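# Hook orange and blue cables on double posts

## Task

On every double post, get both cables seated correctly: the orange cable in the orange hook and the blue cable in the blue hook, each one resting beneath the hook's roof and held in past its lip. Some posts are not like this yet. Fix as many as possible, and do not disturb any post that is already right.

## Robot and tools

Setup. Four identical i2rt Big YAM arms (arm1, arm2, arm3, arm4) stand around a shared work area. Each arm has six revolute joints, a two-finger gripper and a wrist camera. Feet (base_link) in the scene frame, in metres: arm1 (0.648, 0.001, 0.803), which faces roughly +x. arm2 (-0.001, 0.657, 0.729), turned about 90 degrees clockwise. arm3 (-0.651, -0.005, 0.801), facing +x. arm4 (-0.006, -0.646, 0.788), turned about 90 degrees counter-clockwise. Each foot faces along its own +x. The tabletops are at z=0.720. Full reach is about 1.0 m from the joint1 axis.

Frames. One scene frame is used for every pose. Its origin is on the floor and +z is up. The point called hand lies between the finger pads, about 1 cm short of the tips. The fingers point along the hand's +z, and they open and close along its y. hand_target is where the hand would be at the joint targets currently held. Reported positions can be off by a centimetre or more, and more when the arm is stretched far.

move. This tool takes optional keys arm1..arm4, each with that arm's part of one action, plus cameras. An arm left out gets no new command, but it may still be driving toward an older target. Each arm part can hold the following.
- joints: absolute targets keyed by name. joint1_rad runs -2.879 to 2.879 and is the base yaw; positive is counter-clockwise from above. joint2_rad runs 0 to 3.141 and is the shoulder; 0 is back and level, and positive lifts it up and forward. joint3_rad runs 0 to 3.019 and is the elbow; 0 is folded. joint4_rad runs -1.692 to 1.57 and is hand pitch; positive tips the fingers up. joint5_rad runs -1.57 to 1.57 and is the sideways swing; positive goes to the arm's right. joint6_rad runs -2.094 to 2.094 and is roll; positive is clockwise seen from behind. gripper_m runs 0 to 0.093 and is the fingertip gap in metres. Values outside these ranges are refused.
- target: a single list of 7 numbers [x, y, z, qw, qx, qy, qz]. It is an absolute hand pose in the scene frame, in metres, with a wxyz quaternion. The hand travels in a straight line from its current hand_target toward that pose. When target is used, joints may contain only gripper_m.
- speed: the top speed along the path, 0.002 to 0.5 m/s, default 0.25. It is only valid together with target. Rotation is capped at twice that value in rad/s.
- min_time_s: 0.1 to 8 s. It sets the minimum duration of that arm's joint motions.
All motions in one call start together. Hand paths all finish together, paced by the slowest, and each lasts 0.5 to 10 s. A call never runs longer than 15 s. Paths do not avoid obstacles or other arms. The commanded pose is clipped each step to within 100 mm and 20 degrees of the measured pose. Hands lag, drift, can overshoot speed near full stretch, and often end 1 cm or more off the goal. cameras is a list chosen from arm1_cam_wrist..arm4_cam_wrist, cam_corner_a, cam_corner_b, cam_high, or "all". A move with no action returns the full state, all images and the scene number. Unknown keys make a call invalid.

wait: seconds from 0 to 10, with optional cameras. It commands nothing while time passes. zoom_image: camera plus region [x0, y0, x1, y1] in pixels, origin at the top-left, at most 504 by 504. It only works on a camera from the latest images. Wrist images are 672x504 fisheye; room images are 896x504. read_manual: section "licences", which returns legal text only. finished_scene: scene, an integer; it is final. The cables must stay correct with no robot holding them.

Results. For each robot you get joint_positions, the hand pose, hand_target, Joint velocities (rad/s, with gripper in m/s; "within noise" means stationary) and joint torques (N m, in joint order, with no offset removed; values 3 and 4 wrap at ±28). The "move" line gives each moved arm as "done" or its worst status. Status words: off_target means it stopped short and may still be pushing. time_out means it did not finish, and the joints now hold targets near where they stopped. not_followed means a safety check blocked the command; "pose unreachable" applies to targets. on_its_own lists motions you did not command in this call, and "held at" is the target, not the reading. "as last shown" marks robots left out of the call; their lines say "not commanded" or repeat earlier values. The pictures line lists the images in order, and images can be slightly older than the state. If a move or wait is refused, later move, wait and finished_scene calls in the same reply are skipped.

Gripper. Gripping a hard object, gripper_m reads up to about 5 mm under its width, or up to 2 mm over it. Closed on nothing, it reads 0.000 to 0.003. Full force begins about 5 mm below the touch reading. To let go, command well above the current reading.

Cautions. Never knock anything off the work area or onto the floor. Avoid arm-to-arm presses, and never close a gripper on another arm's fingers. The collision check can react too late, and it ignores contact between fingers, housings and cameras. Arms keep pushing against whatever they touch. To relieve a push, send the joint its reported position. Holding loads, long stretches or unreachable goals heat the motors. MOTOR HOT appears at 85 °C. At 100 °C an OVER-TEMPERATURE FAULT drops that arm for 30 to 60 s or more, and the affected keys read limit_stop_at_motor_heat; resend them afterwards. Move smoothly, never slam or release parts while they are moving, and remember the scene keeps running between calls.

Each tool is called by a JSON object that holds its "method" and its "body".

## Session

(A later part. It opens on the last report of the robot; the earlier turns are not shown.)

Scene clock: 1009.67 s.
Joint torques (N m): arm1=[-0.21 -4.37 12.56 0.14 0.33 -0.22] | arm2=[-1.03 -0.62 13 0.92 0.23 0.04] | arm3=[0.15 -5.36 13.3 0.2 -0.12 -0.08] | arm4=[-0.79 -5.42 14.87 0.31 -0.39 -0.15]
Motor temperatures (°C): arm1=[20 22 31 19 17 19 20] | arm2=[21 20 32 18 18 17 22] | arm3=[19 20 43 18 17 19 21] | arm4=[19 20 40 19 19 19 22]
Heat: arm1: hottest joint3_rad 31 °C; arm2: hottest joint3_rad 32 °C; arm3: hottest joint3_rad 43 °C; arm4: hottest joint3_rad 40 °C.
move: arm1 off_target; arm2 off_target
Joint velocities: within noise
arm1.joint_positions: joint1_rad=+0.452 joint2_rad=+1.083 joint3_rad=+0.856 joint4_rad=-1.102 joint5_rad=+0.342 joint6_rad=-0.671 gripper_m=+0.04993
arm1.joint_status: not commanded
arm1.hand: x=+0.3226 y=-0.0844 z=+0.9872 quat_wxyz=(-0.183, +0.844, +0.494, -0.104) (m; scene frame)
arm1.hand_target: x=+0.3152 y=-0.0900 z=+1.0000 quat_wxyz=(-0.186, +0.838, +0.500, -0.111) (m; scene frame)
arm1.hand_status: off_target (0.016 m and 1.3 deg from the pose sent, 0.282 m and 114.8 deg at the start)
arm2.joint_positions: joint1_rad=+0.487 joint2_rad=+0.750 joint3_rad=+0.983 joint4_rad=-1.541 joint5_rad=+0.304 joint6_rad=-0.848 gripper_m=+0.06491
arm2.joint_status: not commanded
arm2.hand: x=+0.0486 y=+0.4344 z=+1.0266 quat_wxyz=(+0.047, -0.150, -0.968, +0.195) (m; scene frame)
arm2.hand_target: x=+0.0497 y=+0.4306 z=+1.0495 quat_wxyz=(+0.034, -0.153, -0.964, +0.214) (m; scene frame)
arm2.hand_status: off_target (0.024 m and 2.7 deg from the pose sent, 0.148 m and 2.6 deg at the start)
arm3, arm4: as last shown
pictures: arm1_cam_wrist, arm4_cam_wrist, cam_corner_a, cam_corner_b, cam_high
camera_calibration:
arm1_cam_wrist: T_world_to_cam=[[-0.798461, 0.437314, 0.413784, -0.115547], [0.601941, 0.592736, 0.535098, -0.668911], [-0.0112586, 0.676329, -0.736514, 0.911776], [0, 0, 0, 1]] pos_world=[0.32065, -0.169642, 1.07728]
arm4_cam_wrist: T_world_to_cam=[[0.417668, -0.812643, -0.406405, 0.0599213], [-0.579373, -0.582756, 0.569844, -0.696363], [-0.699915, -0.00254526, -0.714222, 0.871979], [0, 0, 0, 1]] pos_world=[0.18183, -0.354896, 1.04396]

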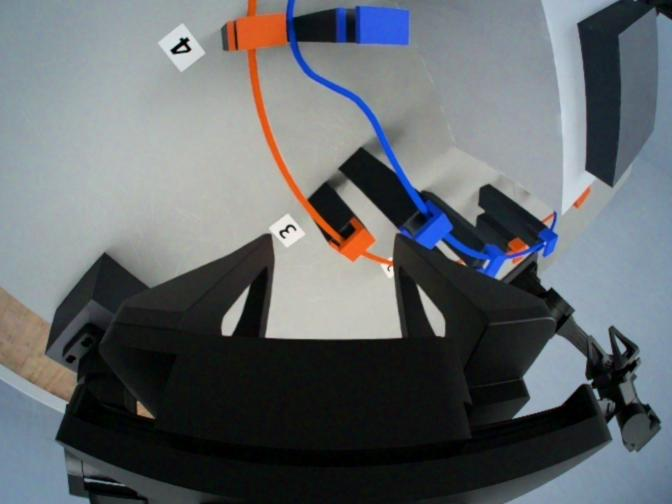

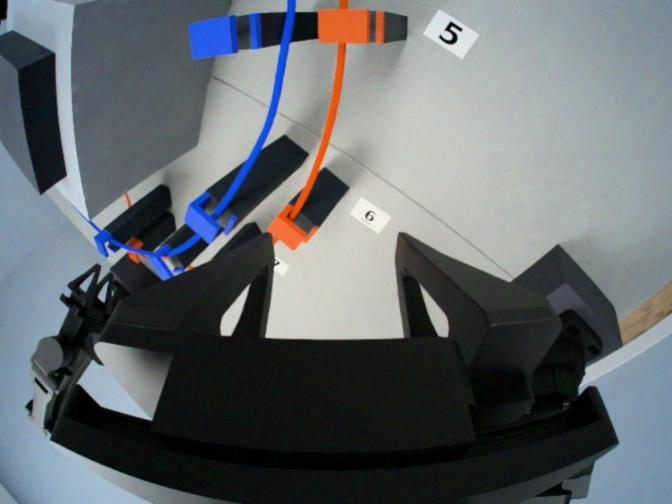

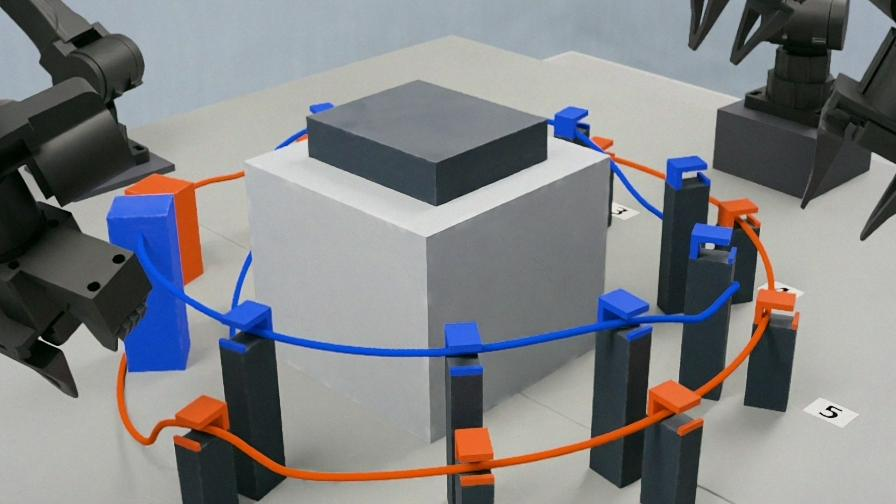

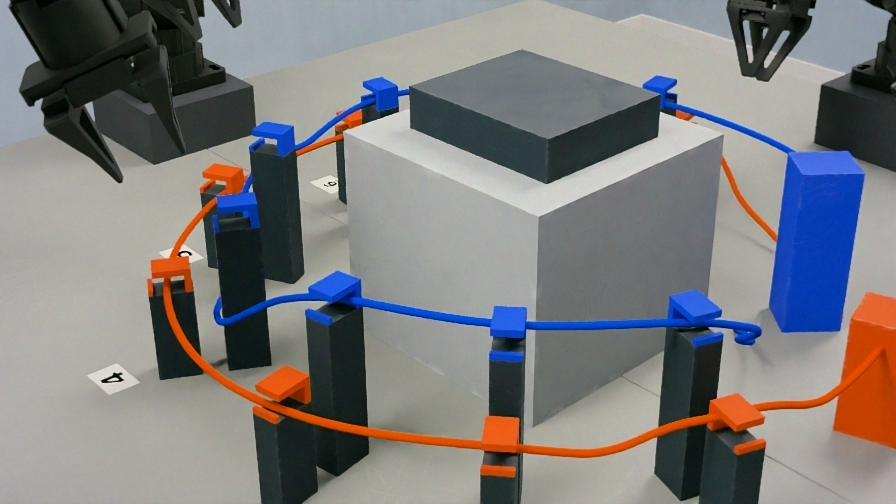

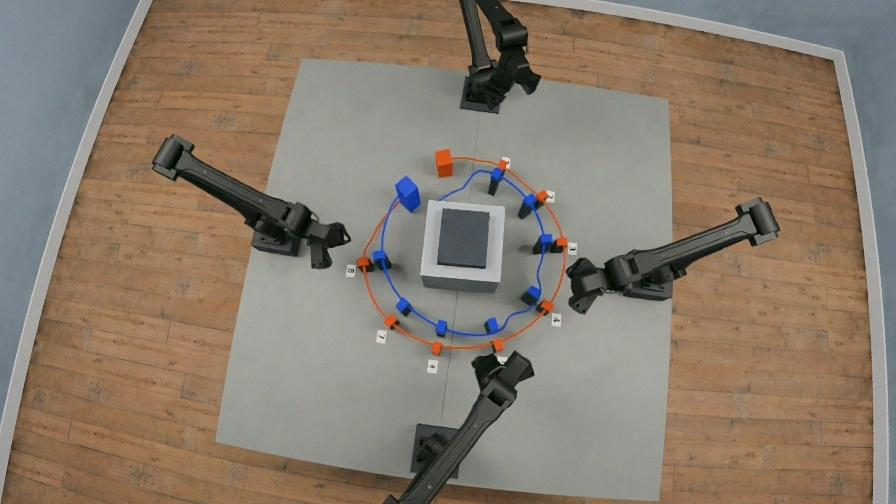

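{"method": "move", "body": {"arm1": {"target": [0.2580, -0.0720, 0.868, -0.137, 0.6173, 0.7565, -0.1679], "speed": 0.25, "joints": {"gripper_m": 0.042}}, "arm4": {"target": [0.0720, -0.2556, 0.848, -0.0525, -0.2365, 0.9473, 0.2102], "speed": 0.15, "joints": {"gripper_m": 0.045}}, "cameras": ["arm1_cam_wrist", "arm4_cam_wrist", "cam_corner_a", "cam_corner_b"]}}

{"method": "zoom_image", "body": {"camera": "arm1_cam_wrist", "region": [200, 0, 450, 300]}}

{"method": "zoom_image", "body": {"camera": "cam_corner_a", "region": [620, 170, 820, 340]}}

Scene clock: 1091.87 s.
Joint torques (N m): arm1=[-1.44 -5.71 8.13 1.62 -0.3 -0.24] | arm2=[-1.03 -0.56 12.98 0.9 0.23 0.04] | arm3=[0.15 -5.25 13.33 0.23 -0.13 -0.09] | arm4=[1.49 -8.18 9.29 1.33 -0.04 0.14]
Motor temperatures (°C): arm1=[20 21 38 19 17 19 20] | arm2=[21 20 39 18 18 17 22] | arm3=[19 20 47 18 17 19 20] | arm4=[19 20 43 19 19 19 22]
Heat: arm1: hottest joint3_rad 38 °C; arm2: hottest joint3_rad 39 °C; arm3: hottest joint3_rad 47 °C; arm4: hottest joint3_rad 43 °C.
move: arm1 done; arm4 done
Joint velocities: within noise
arm1.joint_positions: joint1_rad=+0.212 joint2_rad=+1.297 joint3_rad=+0.667 joint4_rad=-0.525 joint5_rad=-0.003 joint6_rad=-1.575 gripper_m=+0.04207
arm1.joint_status: all done
arm1.hand: x=+0.2625 y=-0.0738 z=+0.8691 quat_wxyz=(-0.134, +0.620, +0.756, -0.164) (m; scene frame)
arm1.hand_target: x=+0.2581 y=-0.0719 z=+0.8680 quat_wxyz=(-0.137, +0.617, +0.756, -0.168) (m; scene frame)
arm1.hand_status: done (0.005 m and 0.6 deg from the pose sent, 0.136 m and 41.0 deg at the start)
arm2, arm3: as last shown
arm4.joint_positions: joint1_rad=-0.345 joint2_rad=+1.350 joint3_rad=+0.732 joint4_rad=-0.640 joint5_rad=-0.325 joint6_rad=+0.782 gripper_m=+0.04511
arm4.joint_status: all done
arm4.hand: x=+0.0752 y=-0.2599 z=+0.8500 quat_wxyz=(+0.052, +0.238, -0.947, -0.210) (m; scene frame)
arm4.hand_target: x=+0.0721 y=-0.2556 z=+0.8481 quat_wxyz=(+0.052, +0.237, -0.947, -0.210) (m; scene frame)
arm4.hand_status: done (0.006 m and 0.1 deg from the pose sent, 0.150 m and 2.9 deg at the start)
pictures: arm1_cam_wrist, arm4_cam_wrist, cam_corner_a, cam_corner_b
camera_calibration:
arm1_cam_wrist: T_world_to_cam=[[-0.890056, -0.18542, 0.416436, -0.143471], [0.0707411, 0.846287, 0.528009, -0.41147], [-0.450328, 0.499417, -0.740127, 0.922222], [0, 0, 0, 1]] pos_world=[0.316713, -0.138954, 0.959568]
arm4_cam_wrist: T_world_to_cam=[[0.431547, -0.793421, -0.429244, 0.125631], [-0.592395, -0.608108, 0.528462, -0.559991], [-0.680319, 0.0262254, -0.732446, 0.80392], [0, 0, 0, 1]] pos_world=[0.160971, -0.261941, 0.938689]

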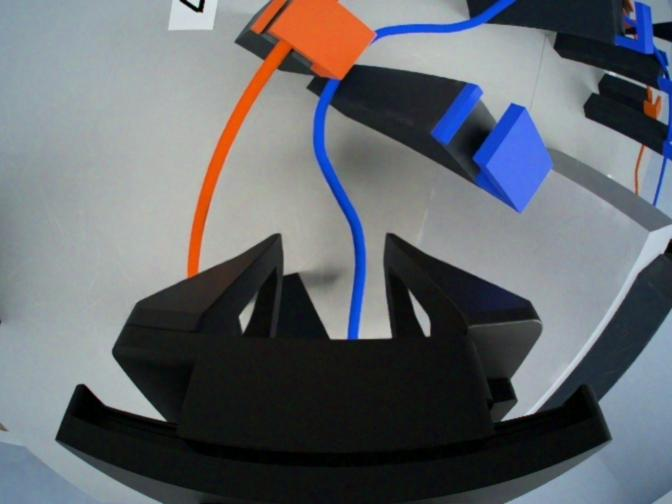

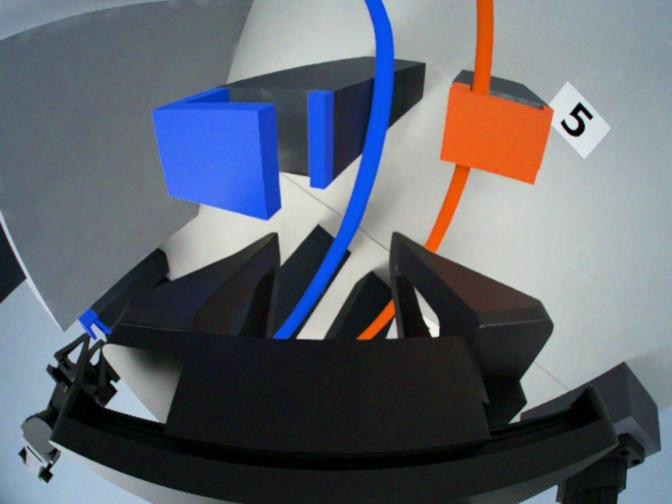

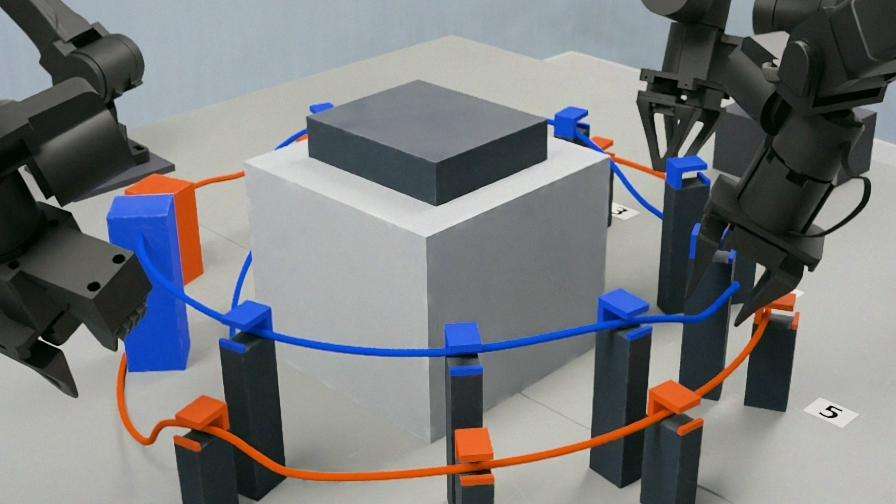

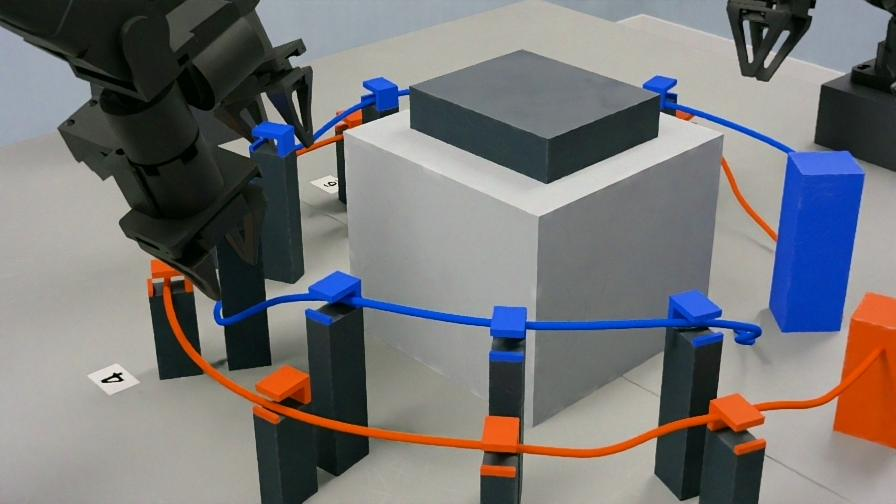

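Scaled by 1.680 from the camera's 672x504 image, which has a finer 960x720 frame.

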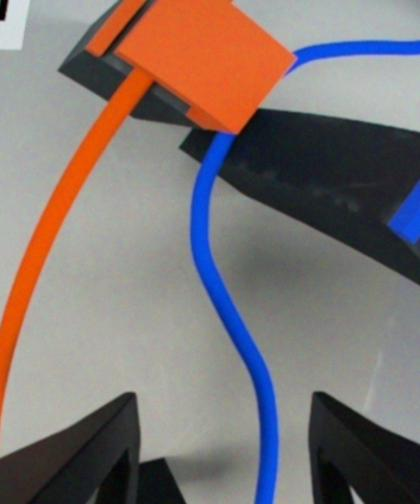

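Scaled by 2.520 from the camera's 896x504 image, which has a finer 1280x720 frame.

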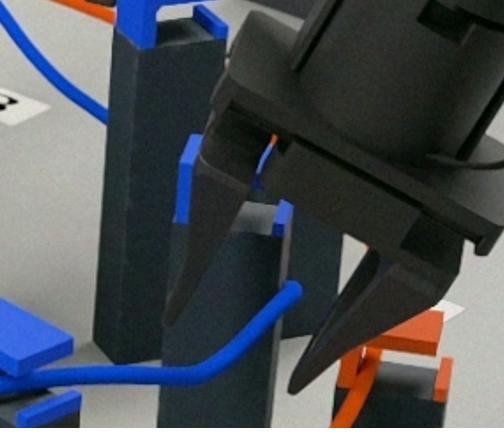

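{"method": "move", "body": {"arm1": {"target": [0.2335, -0.0515, 0.847, -0.137, 0.6173, 0.7565, -0.1679], "speed": 0.15}, "arm4": {"joints": {"gripper_m": 0.004}}, "cameras": ["arm1_cam_wrist", "arm4_cam_wrist"]}}

Scene clock: 1165.63 s.
Joint torques (N m): arm1=[-1.38 -6.42 9.78 1.54 -0.32 -0.27] | arm2=[-0.97 -0.56 12.96 0.92 0.24 0.06] | arm3=[0.15 -5.36 13.3 0.23 -0.12 -0.07] | arm4=[1.55 -8.29 9.33 1.33 -0.2 0.11]
Motor temperatures (°C): arm1=[20 21 32 19 17 19 20] | arm2=[21 20 41 18 17 17 21] | arm3=[19 20 49 18 17 19 19] | arm4=[19 20 36 19 19 19 21]
Heat: arm1: hottest joint3_rad 32 °C; arm2: hottest joint3_rad 41 °C; arm3: hottest joint3_rad 49 °C; arm4: hottest joint3_rad 36 °C.
move: arm1 off_target; arm4 done
Joint velocities: within noise
arm1.joint_positions: joint1_rad=+0.140 joint2_rad=+1.396 joint3_rad=+0.667 joint4_rad=-0.451 joint5_rad=-0.032 joint6_rad=-1.640 gripper_m=+0.04207
arm1.joint_status: not commanded
arm1.hand: x=+0.2499 y=-0.0521 z=+0.8391 quat_wxyz=(-0.125, +0.622, +0.757, -0.156) (m; scene frame)
arm1.hand_target: x=+0.2341 y=-0.0515 z=+0.8474 quat_wxyz=(-0.137, +0.617, +0.756, -0.168) (m; scene frame)
arm1.hand_status: off_target (0.018 m and 2.0 deg from the pose sent, 0.043 m and 0.6 deg at the start)
arm2, arm3: as last shown
arm4.joint_positions: joint1_rad=-0.345 joint2_rad=+1.350 joint3_rad=+0.731 joint4_rad=-0.640 joint5_rad=-0.322 joint6_rad=+0.786 gripper_m=+0.00403
arm4.joint_status: all done
arm4.hand: x=+0.0755 y=-0.2607 z=+0.8493 quat_wxyz=(+0.052, +0.235, -0.948, -0.208) (m; scene frame)
arm4.hand_target: x=+0.0720 y=-0.2557 z=+0.8480 quat_wxyz=(+0.053, +0.237, -0.947, -0.210) (m; scene frame)
arm4.hand_status: not commanded
pictures: arm1_cam_wrist, arm4_cam_wrist
camera_calibration:
arm1_cam_wrist: T_world_to_cam=[[-0.899815, -0.186256, 0.394515, -0.117417], [0.0581395, 0.845027, 0.531554, -0.412959], [-0.432381, 0.501237, -0.749539, 0.887096], [0, 0, 0, 1]] pos_world=[0.301919, -0.117553, 0.930746]
arm4_cam_wrist: T_world_to_cam=[[0.427814, -0.797102, -0.42615, 0.121186], [-0.596006, -0.60323, 0.529991, -0.559683], [-0.679524, 0.0272504, -0.733147, 0.804368], [0, 0, 0, 1]] pos_world=[0.161168, -0.26294, 0.93799]

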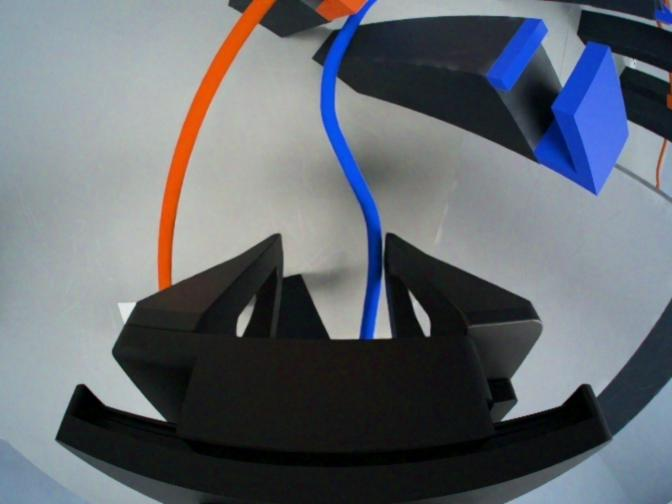

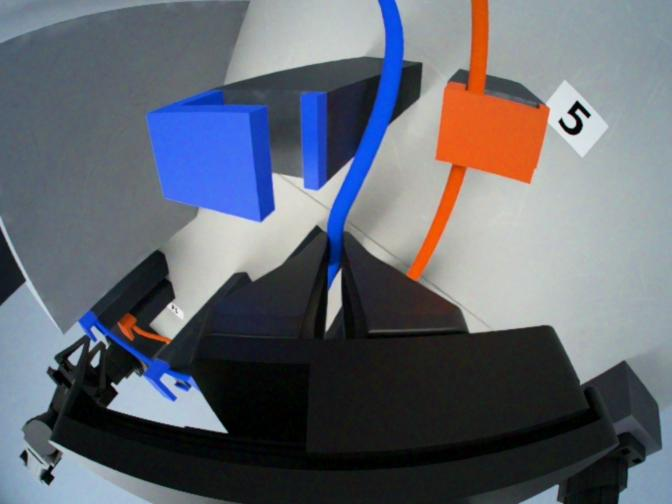

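{"method": "move", "body": {"arm1": {"target": [0.2050, -0.0580, 0.812, -0.137, 0.6173, 0.7565, -0.1679], "speed": 0.1}, "arm4": {"target": [0.0880, -0.2780, 0.880, -0.0525, -0.2365, 0.9473, 0.2102], "speed": 0.08}, "cameras": ["arm1_cam_wrist", "arm4_cam_wrist", "cam_corner_a", "cam_corner_b"]}}

{"method": "zoom_image", "body": {"camera": "cam_corner_b", "region": [120, 100, 360, 340]}}

Scene clock: 1175.60 s.
Joint torques (N m): arm1=[-0.67 -7.53 9.62 1.55 -0.17 -0.17] | arm2=[-1.03 -0.73 13 0.95 0.24 0.04] | arm3=[0.15 -5.36 13.34 0.21 -0.12 -0.08] | arm4=[-0.97 -8.88 10.85 0.46 -0.12 -0.19]
Motor temperatures (°C): arm1=[20 21 32 19 17 19 20] | arm2=[21 20 41 18 17 17 21] | arm3=[19 20 49 18 17 19 19] | arm4=[19 20 36 19 19 19 22]
Heat: arm1: hottest joint3_rad 32 °C; arm2: hottest joint3_rad 41 °C; arm3: hottest joint3_rad 49 °C; arm4: hottest joint3_rad 36 °C.
move: arm1 off_target; arm4 off_target
Joint velocities: within noise
arm1.joint_positions: joint1_rad=+0.140 joint2_rad=+1.544 joint3_rad=+0.701 joint4_rad=-0.342 joint5_rad=-0.032 joint6_rad=-1.640 gripper_m=+0.04207
arm1.joint_status: not commanded
arm1.hand: x=+0.2248 y=-0.0552 z=+0.8040 quat_wxyz=(-0.124, +0.622, +0.758, -0.155) (m; scene frame)
arm1.hand_target: x=+0.2058 y=-0.0580 z=+0.8125 quat_wxyz=(-0.137, +0.617, +0.756, -0.168) (m; scene frame)
arm1.hand_status: off_target (0.022 m and 2.2 deg from the pose sent, 0.053 m and 2.0 deg at the start)
arm2, arm3: as last shown
arm4.joint_positions: joint1_rad=-0.383 joint2_rad=+1.275 joint3_rad=+0.731 joint4_rad=-0.750 joint5_rad=-0.344 joint6_rad=+0.745 gripper_m=+0.00401
arm4.joint_status: not commanded
arm4.hand: x=+0.0785 y=-0.2821 z=+0.8702 quat_wxyz=(+0.062, +0.236, -0.949, -0.202) (m; scene frame)
arm4.hand_target: x=+0.0879 y=-0.2782 z=+0.8799 quat_wxyz=(+0.052, +0.236, -0.947, -0.210) (m; scene frame)
arm4.hand_status: off_target (0.014 m and 1.4 deg from the pose sent, 0.037 m and 0.3 deg at the start)
pictures: arm1_cam_wrist, arm4_cam_wrist, cam_corner_a, cam_corner_b
camera_calibration:
arm1_cam_wrist: T_world_to_cam=[[-0.901376, -0.186843, 0.390655, -0.12335], [0.0555967, 0.844729, 0.532298, -0.390304], [-0.429454, 0.50152, -0.751031, 0.852025], [0, 0, 0, 1]] pos_world=[0.276419, -0.120653, 0.895842]
arm4_cam_wrist: T_world_to_cam=[[0.425262, -0.801406, -0.420596, 0.105914], [-0.583532, -0.598005, 0.549436, -0.598354], [-0.69184, 0.0117769, -0.721955, 0.809218], [0, 0, 0, 1]] pos_world=[0.165649, -0.282468, 0.957523]

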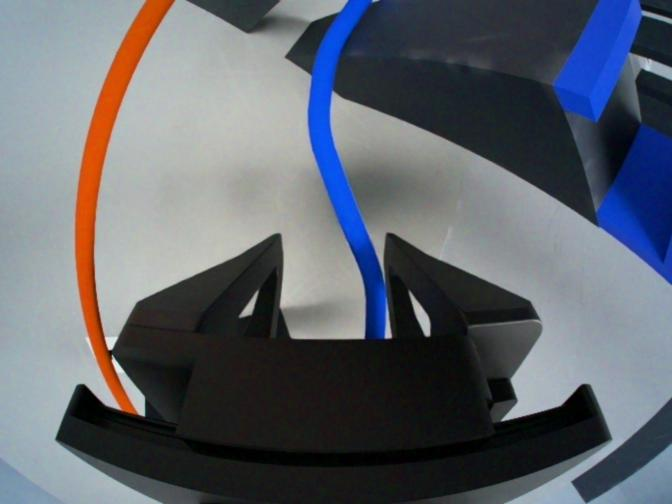

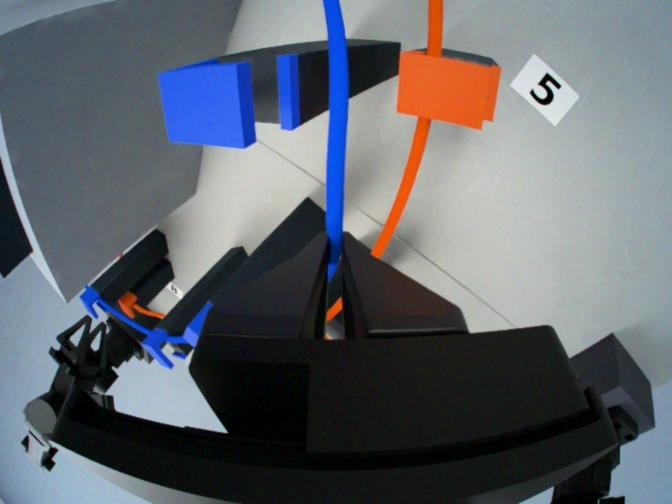

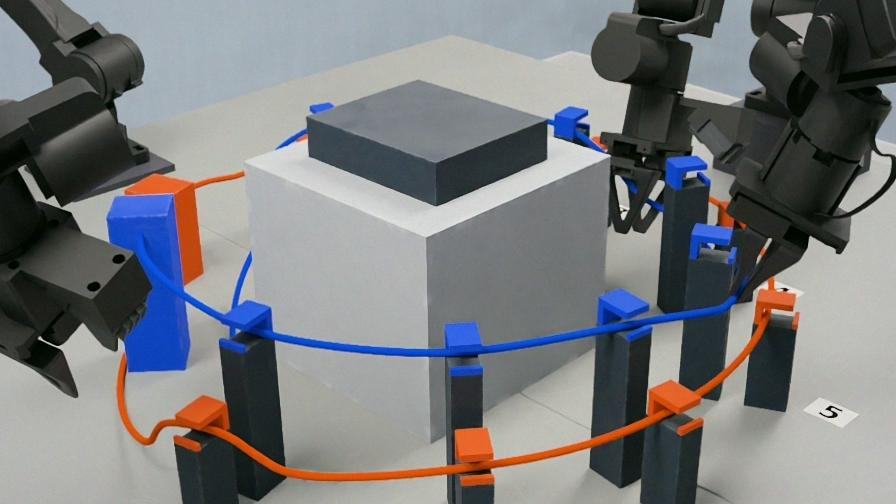

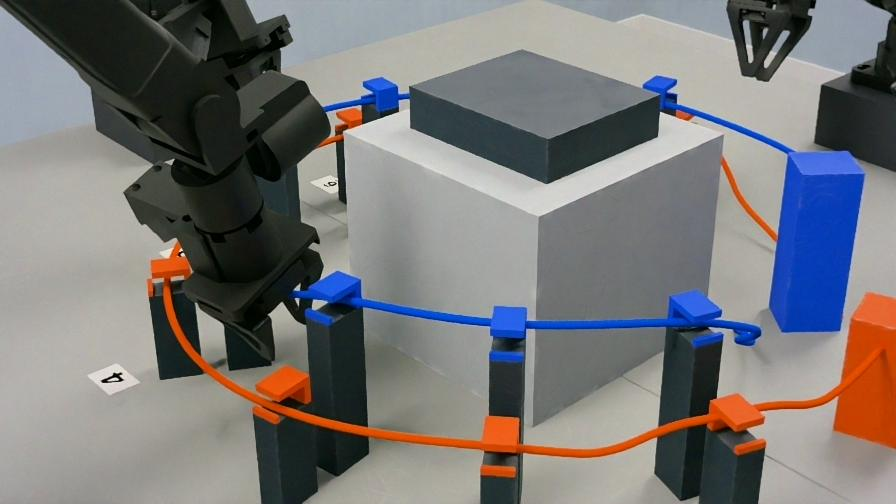

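Scaled by 2.100 from the camera's 896x504 image, which has a finer 1280x720 frame.

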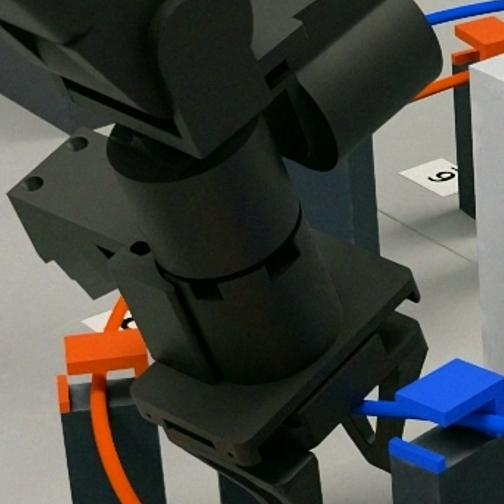

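{"method": "move", "body": {"arm1": {"joints": {"gripper_m": 0.004}}, "cameras": ["arm1_cam_wrist"]}}

Scene clock: 1179.83 s.
Joint torques (N m): arm1=[-0.67 -7.53 9.63 1.55 -0.17 -0.17] | arm2=[-1.08 -0.56 13.01 0.91 0.23 0.04] | arm3=[0.09 -5.3 13.31 0.18 -0.13 -0.08] | arm4=[-1.08 -8.94 10.89 0.42 -0.13 -0.18]
Motor temperatures (°C): arm1=[20 21 32 19 17 19 20] | arm2=[21 20 41 18 17 17 21] | arm3=[19 20 49 18 17 19 19] | arm4=[19 20 36 19 19 19 22]
Heat: arm1: hottest joint3_rad 32 °C; arm2: hottest joint3_rad 41 °C; arm3: hottest joint3_rad 49 °C; arm4: hottest joint3_rad 36 °C.
move: arm1 done
Joint velocities: within noise
arm1.joint_positions: joint1_rad=+0.140 joint2_rad=+1.544 joint3_rad=+0.701 joint4_rad=-0.342 joint5_rad=-0.032 joint6_rad=-1.640 gripper_m=+0.00420
arm1.joint_status: all done
arm1.hand: x=+0.2248 y=-0.0552 z=+0.8040 quat_wxyz=(-0.124, +0.622, +0.758, -0.155) (m; scene frame)
arm1.hand_target: x=+0.2058 y=-0.0580 z=+0.8125 quat_wxyz=(-0.137, +0.617, +0.756, -0.168) (m; scene frame)
arm1.hand_status: not commanded
arm2, arm4: as last shown
arm3.joint_positions: joint1_rad=-0.246 joint2_rad=+0.893 joint3_rad=+0.456 joint4_rad=-0.778 joint5_rad=-0.213 joint6_rad=+1.097 gripper_m=+0.04489
arm3.joint_status: not commanded
arm3.hand: x=-0.3818 y=-0.0435 z=+0.8748 quat_wxyz=(-0.112, -0.607, -0.770, -0.163) (m; scene frame)
arm3.hand_target: x=-0.3683 y=-0.0498 z=+0.8948 quat_wxyz=(-0.133, -0.600, -0.770, -0.171) (m; scene frame)
arm3.hand_status: not commanded
pictures: arm1_cam_wrist
camera_calibration:
arm1_cam_wrist: T_world_to_cam=[[-0.901376, -0.186843, 0.390655, -0.12335], [0.0555967, 0.844729, 0.532298, -0.390304], [-0.429454, 0.50152, -0.751031, 0.852025], [0, 0, 0, 1]] pos_world=[0.276419, -0.120653, 0.895842]

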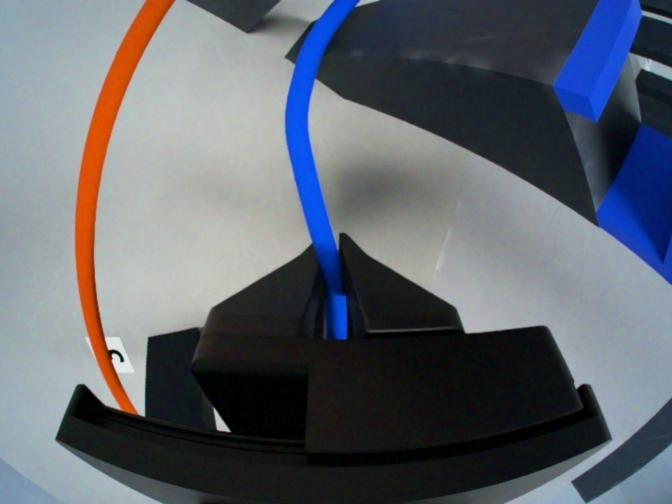

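{"method": "move", "body": {"arm1": {"target": [0.2535, -0.0770, 0.895, -0.137, 0.6173, 0.7565, -0.1679], "speed": 0.1}, "cameras": ["arm1_cam_wrist", "arm4_cam_wrist", "cam_corner_a", "cam_corner_b"]}}

{"method": "zoom_image", "body": {"camera": "cam_corner_b", "region": [120, 100, 360, 340]}}

{"method": "zoom_image", "body": {"camera": "cam_corner_a", "region": [620, 130, 820, 330]}}

Scene clock: 1190.30 s.
Joint torques (N m): arm1=[-0.03 -7 10.18 0.36 0.04 -0.01] | arm2=[-1.2 -0.67 13.05 0.9 0.24 0.04] | arm3=[0.15 -5.25 13.3 0.21 -0.12 -0.08] | arm4=[-1.08 -9 10.91 0.42 -0.13 -0.17]
Motor temperatures (°C): arm1=[20 21 32 19 17 19 20] | arm2=[21 20 41 18 17 17 21] | arm3=[19 20 49 18 17 19 19] | arm4=[19 20 37 19 19 19 22]
Heat: arm1: hottest joint3_rad 32 °C; arm2: hottest joint3_rad 41 °C; arm3: hottest joint3_rad 49 °C; arm4: hottest joint3_rad 37 °C.
move: arm1 off_target
Joint velocities: within noise
arm1.joint_positions: joint1_rad=+0.207 joint2_rad=+1.280 joint3_rad=+0.701 joint4_rad=-0.585 joint5_rad=-0.005 joint6_rad=-1.588 gripper_m=+0.00413
arm1.joint_status: not commanded
arm1.hand: x=+0.2599 y=-0.0727 z=+0.8836 quat_wxyz=(-0.131, +0.617, +0.759, -0.161) (m; scene frame)
arm1.hand_target: x=+0.2537 y=-0.0769 z=+0.8950 quat_wxyz=(-0.137, +0.617, +0.756, -0.168) (m; scene frame)
arm1.hand_status: off_target (0.014 m and 1.1 deg from the pose sent, 0.098 m and 2.2 deg at the start)
arm2, arm3: as last shown
arm4.joint_positions: joint1_rad=-0.383 joint2_rad=+1.275 joint3_rad=+0.731 joint4_rad=-0.750 joint5_rad=-0.344 joint6_rad=+0.744 gripper_m=+0.00401
arm4.joint_status: not commanded
arm4.hand: x=+0.0785 y=-0.2821 z=+0.8702 quat_wxyz=(+0.062, +0.236, -0.948, -0.202) (m; scene frame)
arm4.hand_target: x=+0.0878 y=-0.2782 z=+0.8799 quat_wxyz=(+0.052, +0.236, -0.947, -0.210) (m; scene frame)
arm4.hand_status: not commanded
pictures: arm1_cam_wrist, arm4_cam_wrist, cam_corner_a, cam_corner_b
camera_calibration:
arm1_cam_wrist: T_world_to_cam=[[-0.891848, -0.194373, 0.408444, -0.144796], [0.0597334, 0.84445, 0.532293, -0.420844], [-0.448374, 0.499122, -0.74151, 0.932034], [0, 0, 0, 1]] pos_world=[0.313902, -0.137961, 0.974267]
arm4_cam_wrist: T_world_to_cam=[[0.425874, -0.801045, -0.420664, 0.105979], [-0.583266, -0.598494, 0.549186, -0.598296], [-0.691688, 0.0114752, -0.722106, 0.809252], [0, 0, 0, 1]] pos_world=[0.16565, -0.282469, 0.957523]

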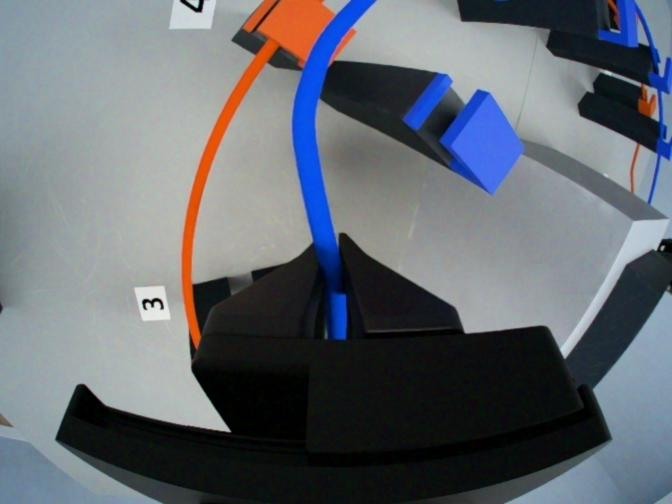

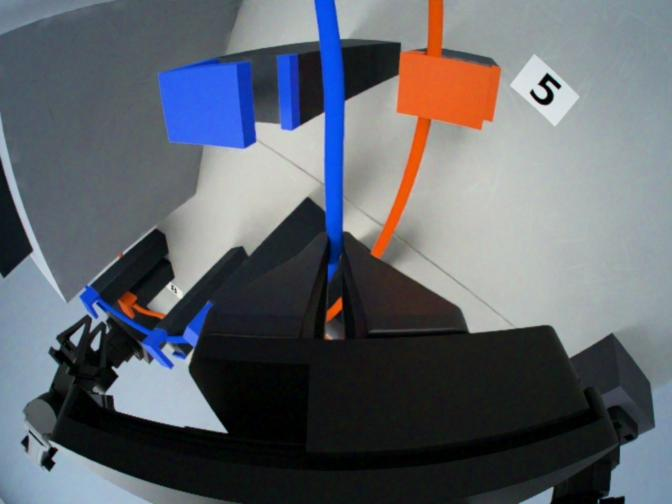

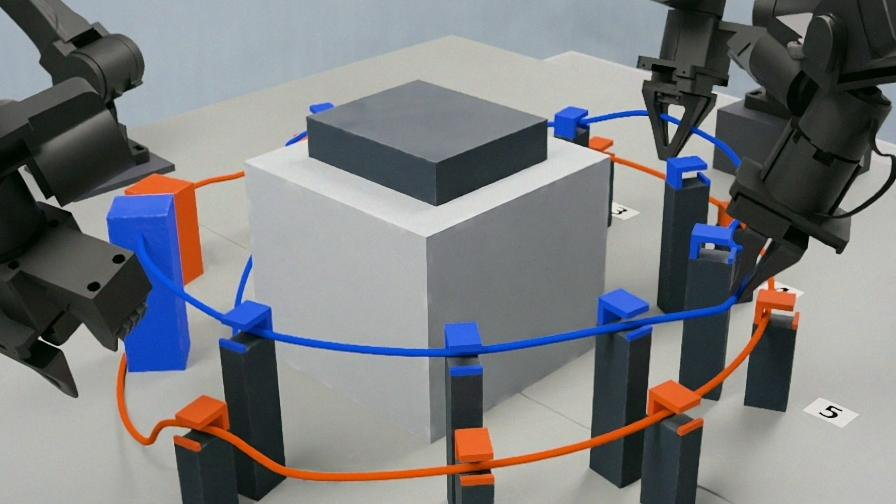

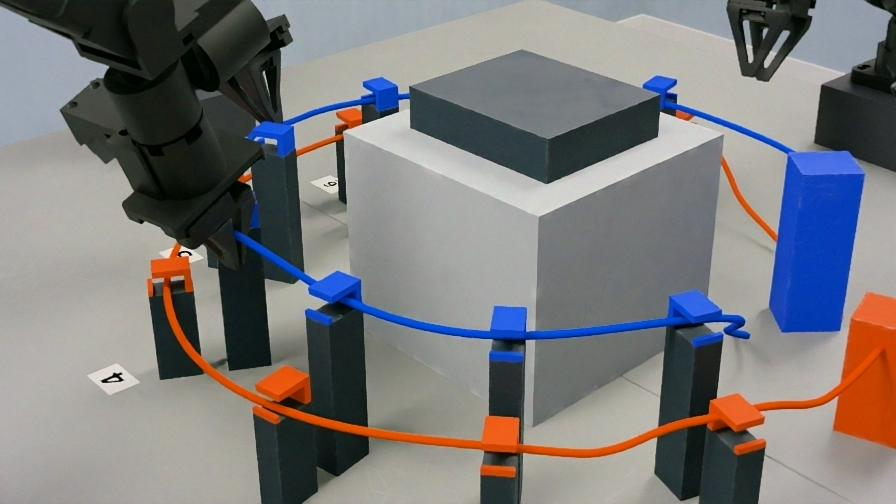

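Scaled by 2.100 from the camera's 896x504 image, which has a finer 1280x720 frame.

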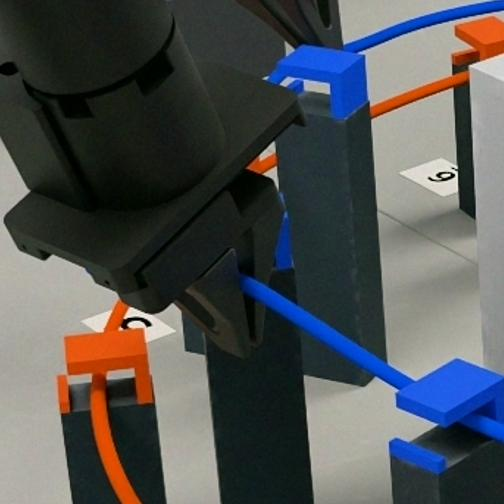

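Scaled by 2.520 from the camera's 896x504 image, which has a finer 1280x720 frame.

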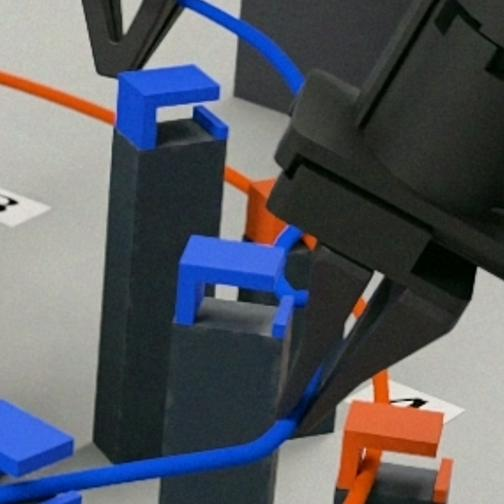

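{"method": "move", "body": {"arm1": {"target": [0.2510, -0.0900, 0.880, -0.1861, 0.8383, 0.5001, -0.1109], "speed": 0.15}, "cameras": ["arm1_cam_wrist", "cam_corner_a", "cam_corner_b"]}}

{"method": "zoom_image", "body": {"camera": "cam_corner_a", "region": [640, 110, 800, 270]}}

{"method": "zoom_image", "body": {"camera": "arm1_cam_wrist", "region": [230, 0, 480, 280]}}

{"method": "zoom_image", "body": {"camera": "cam_corner_b", "region": [120, 100, 360, 340]}}

Scene clock: 1214.20 s.
Joint torques (N m): arm1=[-0.03 -6.53 11.51 0.2 0.31 0.03] | arm2=[-1.03 -0.62 13.04 0.94 0.22 0.04] | arm3=[0.15 -5.3 13.31 0.23 -0.12 -0.07] | arm4=[-0.97 -9 10.89 0.4 -0.12 -0.17]
Motor temperatures (°C): arm1=[20 21 32 19 17 19 20] | arm2=[21 20 41 18 17 17 21] | arm3=[19 19 50 18 17 19 19] | arm4=[19 21 37 19 19 19 22]
Heat: arm1: hottest joint3_rad 32 °C; arm2: hottest joint3_rad 41 °C; arm3: hottest joint3_rad 50 °C; arm4: hottest joint3_rad 37 °C.
move: arm1 off_target
Joint velocities: within noise
arm1.joint_positions: joint1_rad=+0.375 joint2_rad=+1.378 joint3_rad=+0.755 joint4_rad=-0.682 joint5_rad=+0.321 joint6_rad=-0.776 gripper_m=+0.00413
arm1.joint_status: not commanded
arm1.hand: x=+0.2650 y=-0.0816 z=+0.8692 quat_wxyz=(-0.184, +0.837, +0.505, -0.100) (m; scene frame)
arm1.hand_target: x=+0.2516 y=-0.0899 z=+0.8801 quat_wxyz=(-0.186, +0.838, +0.500, -0.111) (m; scene frame)
arm1.hand_status: off_target (0.020 m and 1.4 deg from the pose sent, 0.020 m and 40.1 deg at the start)
arm2, arm3, arm4: as last shown
arm4.joint_positions: joint1_rad=-0.383 joint2_rad=+1.275 joint3_rad=+0.731 joint4_rad=-0.750 joint5_rad=-0.345 joint6_rad=+0.744 gripper_m=+0.00401
pictures: arm1_cam_wrist, cam_corner_a, cam_corner_b
camera_calibration:
arm1_cam_wrist: T_world_to_cam=[[-0.812062, 0.414179, 0.411109, -0.109863], [0.583169, 0.602108, 0.545326, -0.575894], [-0.0216693, 0.682585, -0.730485, 0.820392], [0, 0, 0, 1]] pos_world=[0.264405, -0.167734, 0.9585]

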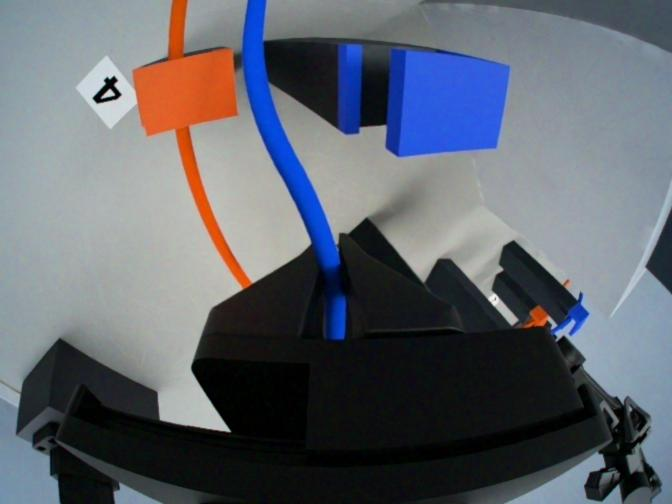

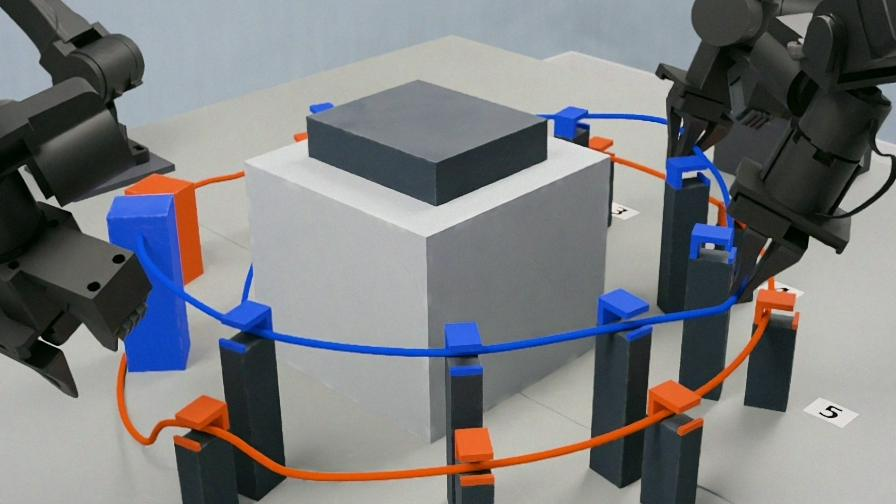

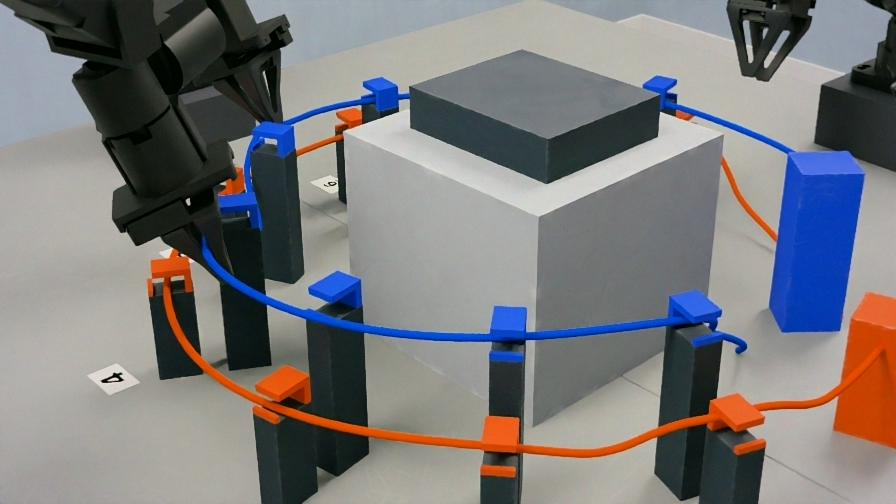

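Scaled by 3.150 from the camera's 896x504 image, which has a finer 1280x720 frame.

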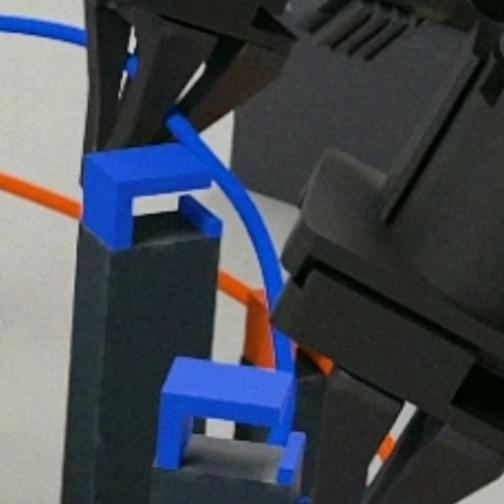

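Scaled by 1.800 from the camera's 672x504 image, which has a finer 960x720 frame.

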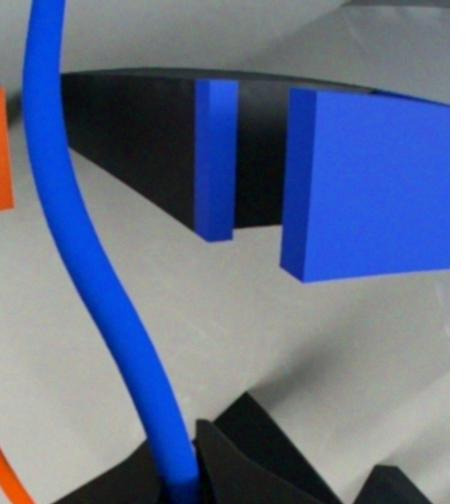

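Scaled by 2.100 from the camera's 896x504 image, which has a finer 1280x720 frame.

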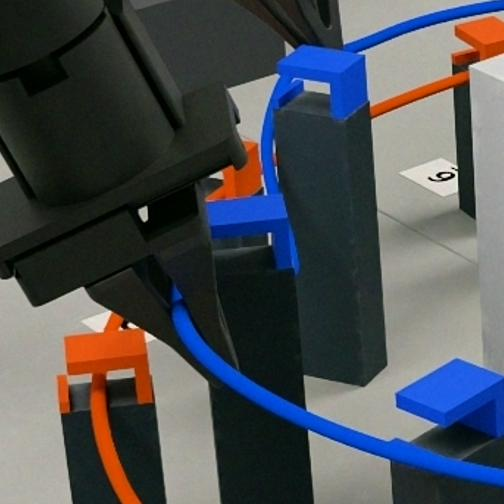

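{"method": "zoom_image", "body": {"camera": "cam_corner_b", "region": [290, 250, 410, 360]}}

{"method": "zoom_image", "body": {"camera": "cam_corner_b", "region": [640, 270, 780, 380]}}

{"method": "zoom_image", "body": {"camera": "cam_corner_b", "region": [440, 280, 580, 380]}}

Scaled by 4.200 from the camera's 896x504 image, which has a finer 1280x720 frame.

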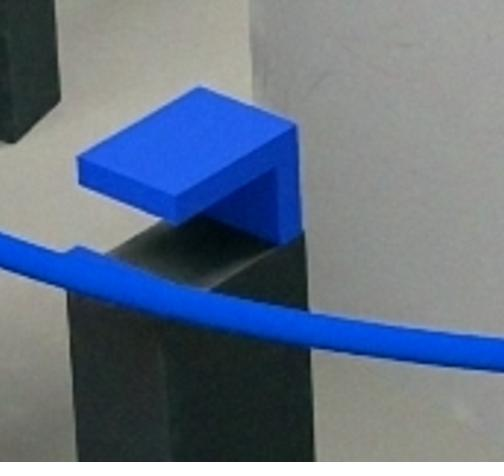

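Scaled by 3.600 from the camera's 896x504 image, which has a finer 1280x720 frame.

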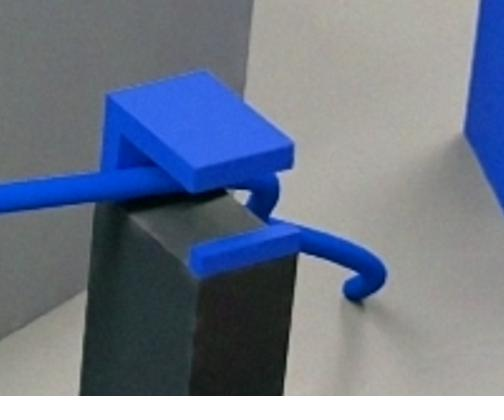

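Scaled by 3.600 from the camera's 896x504 image, which has a finer 1280x720 frame.

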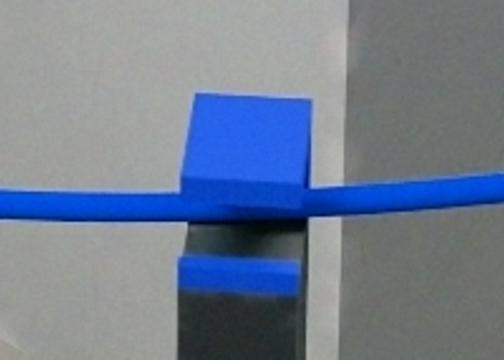

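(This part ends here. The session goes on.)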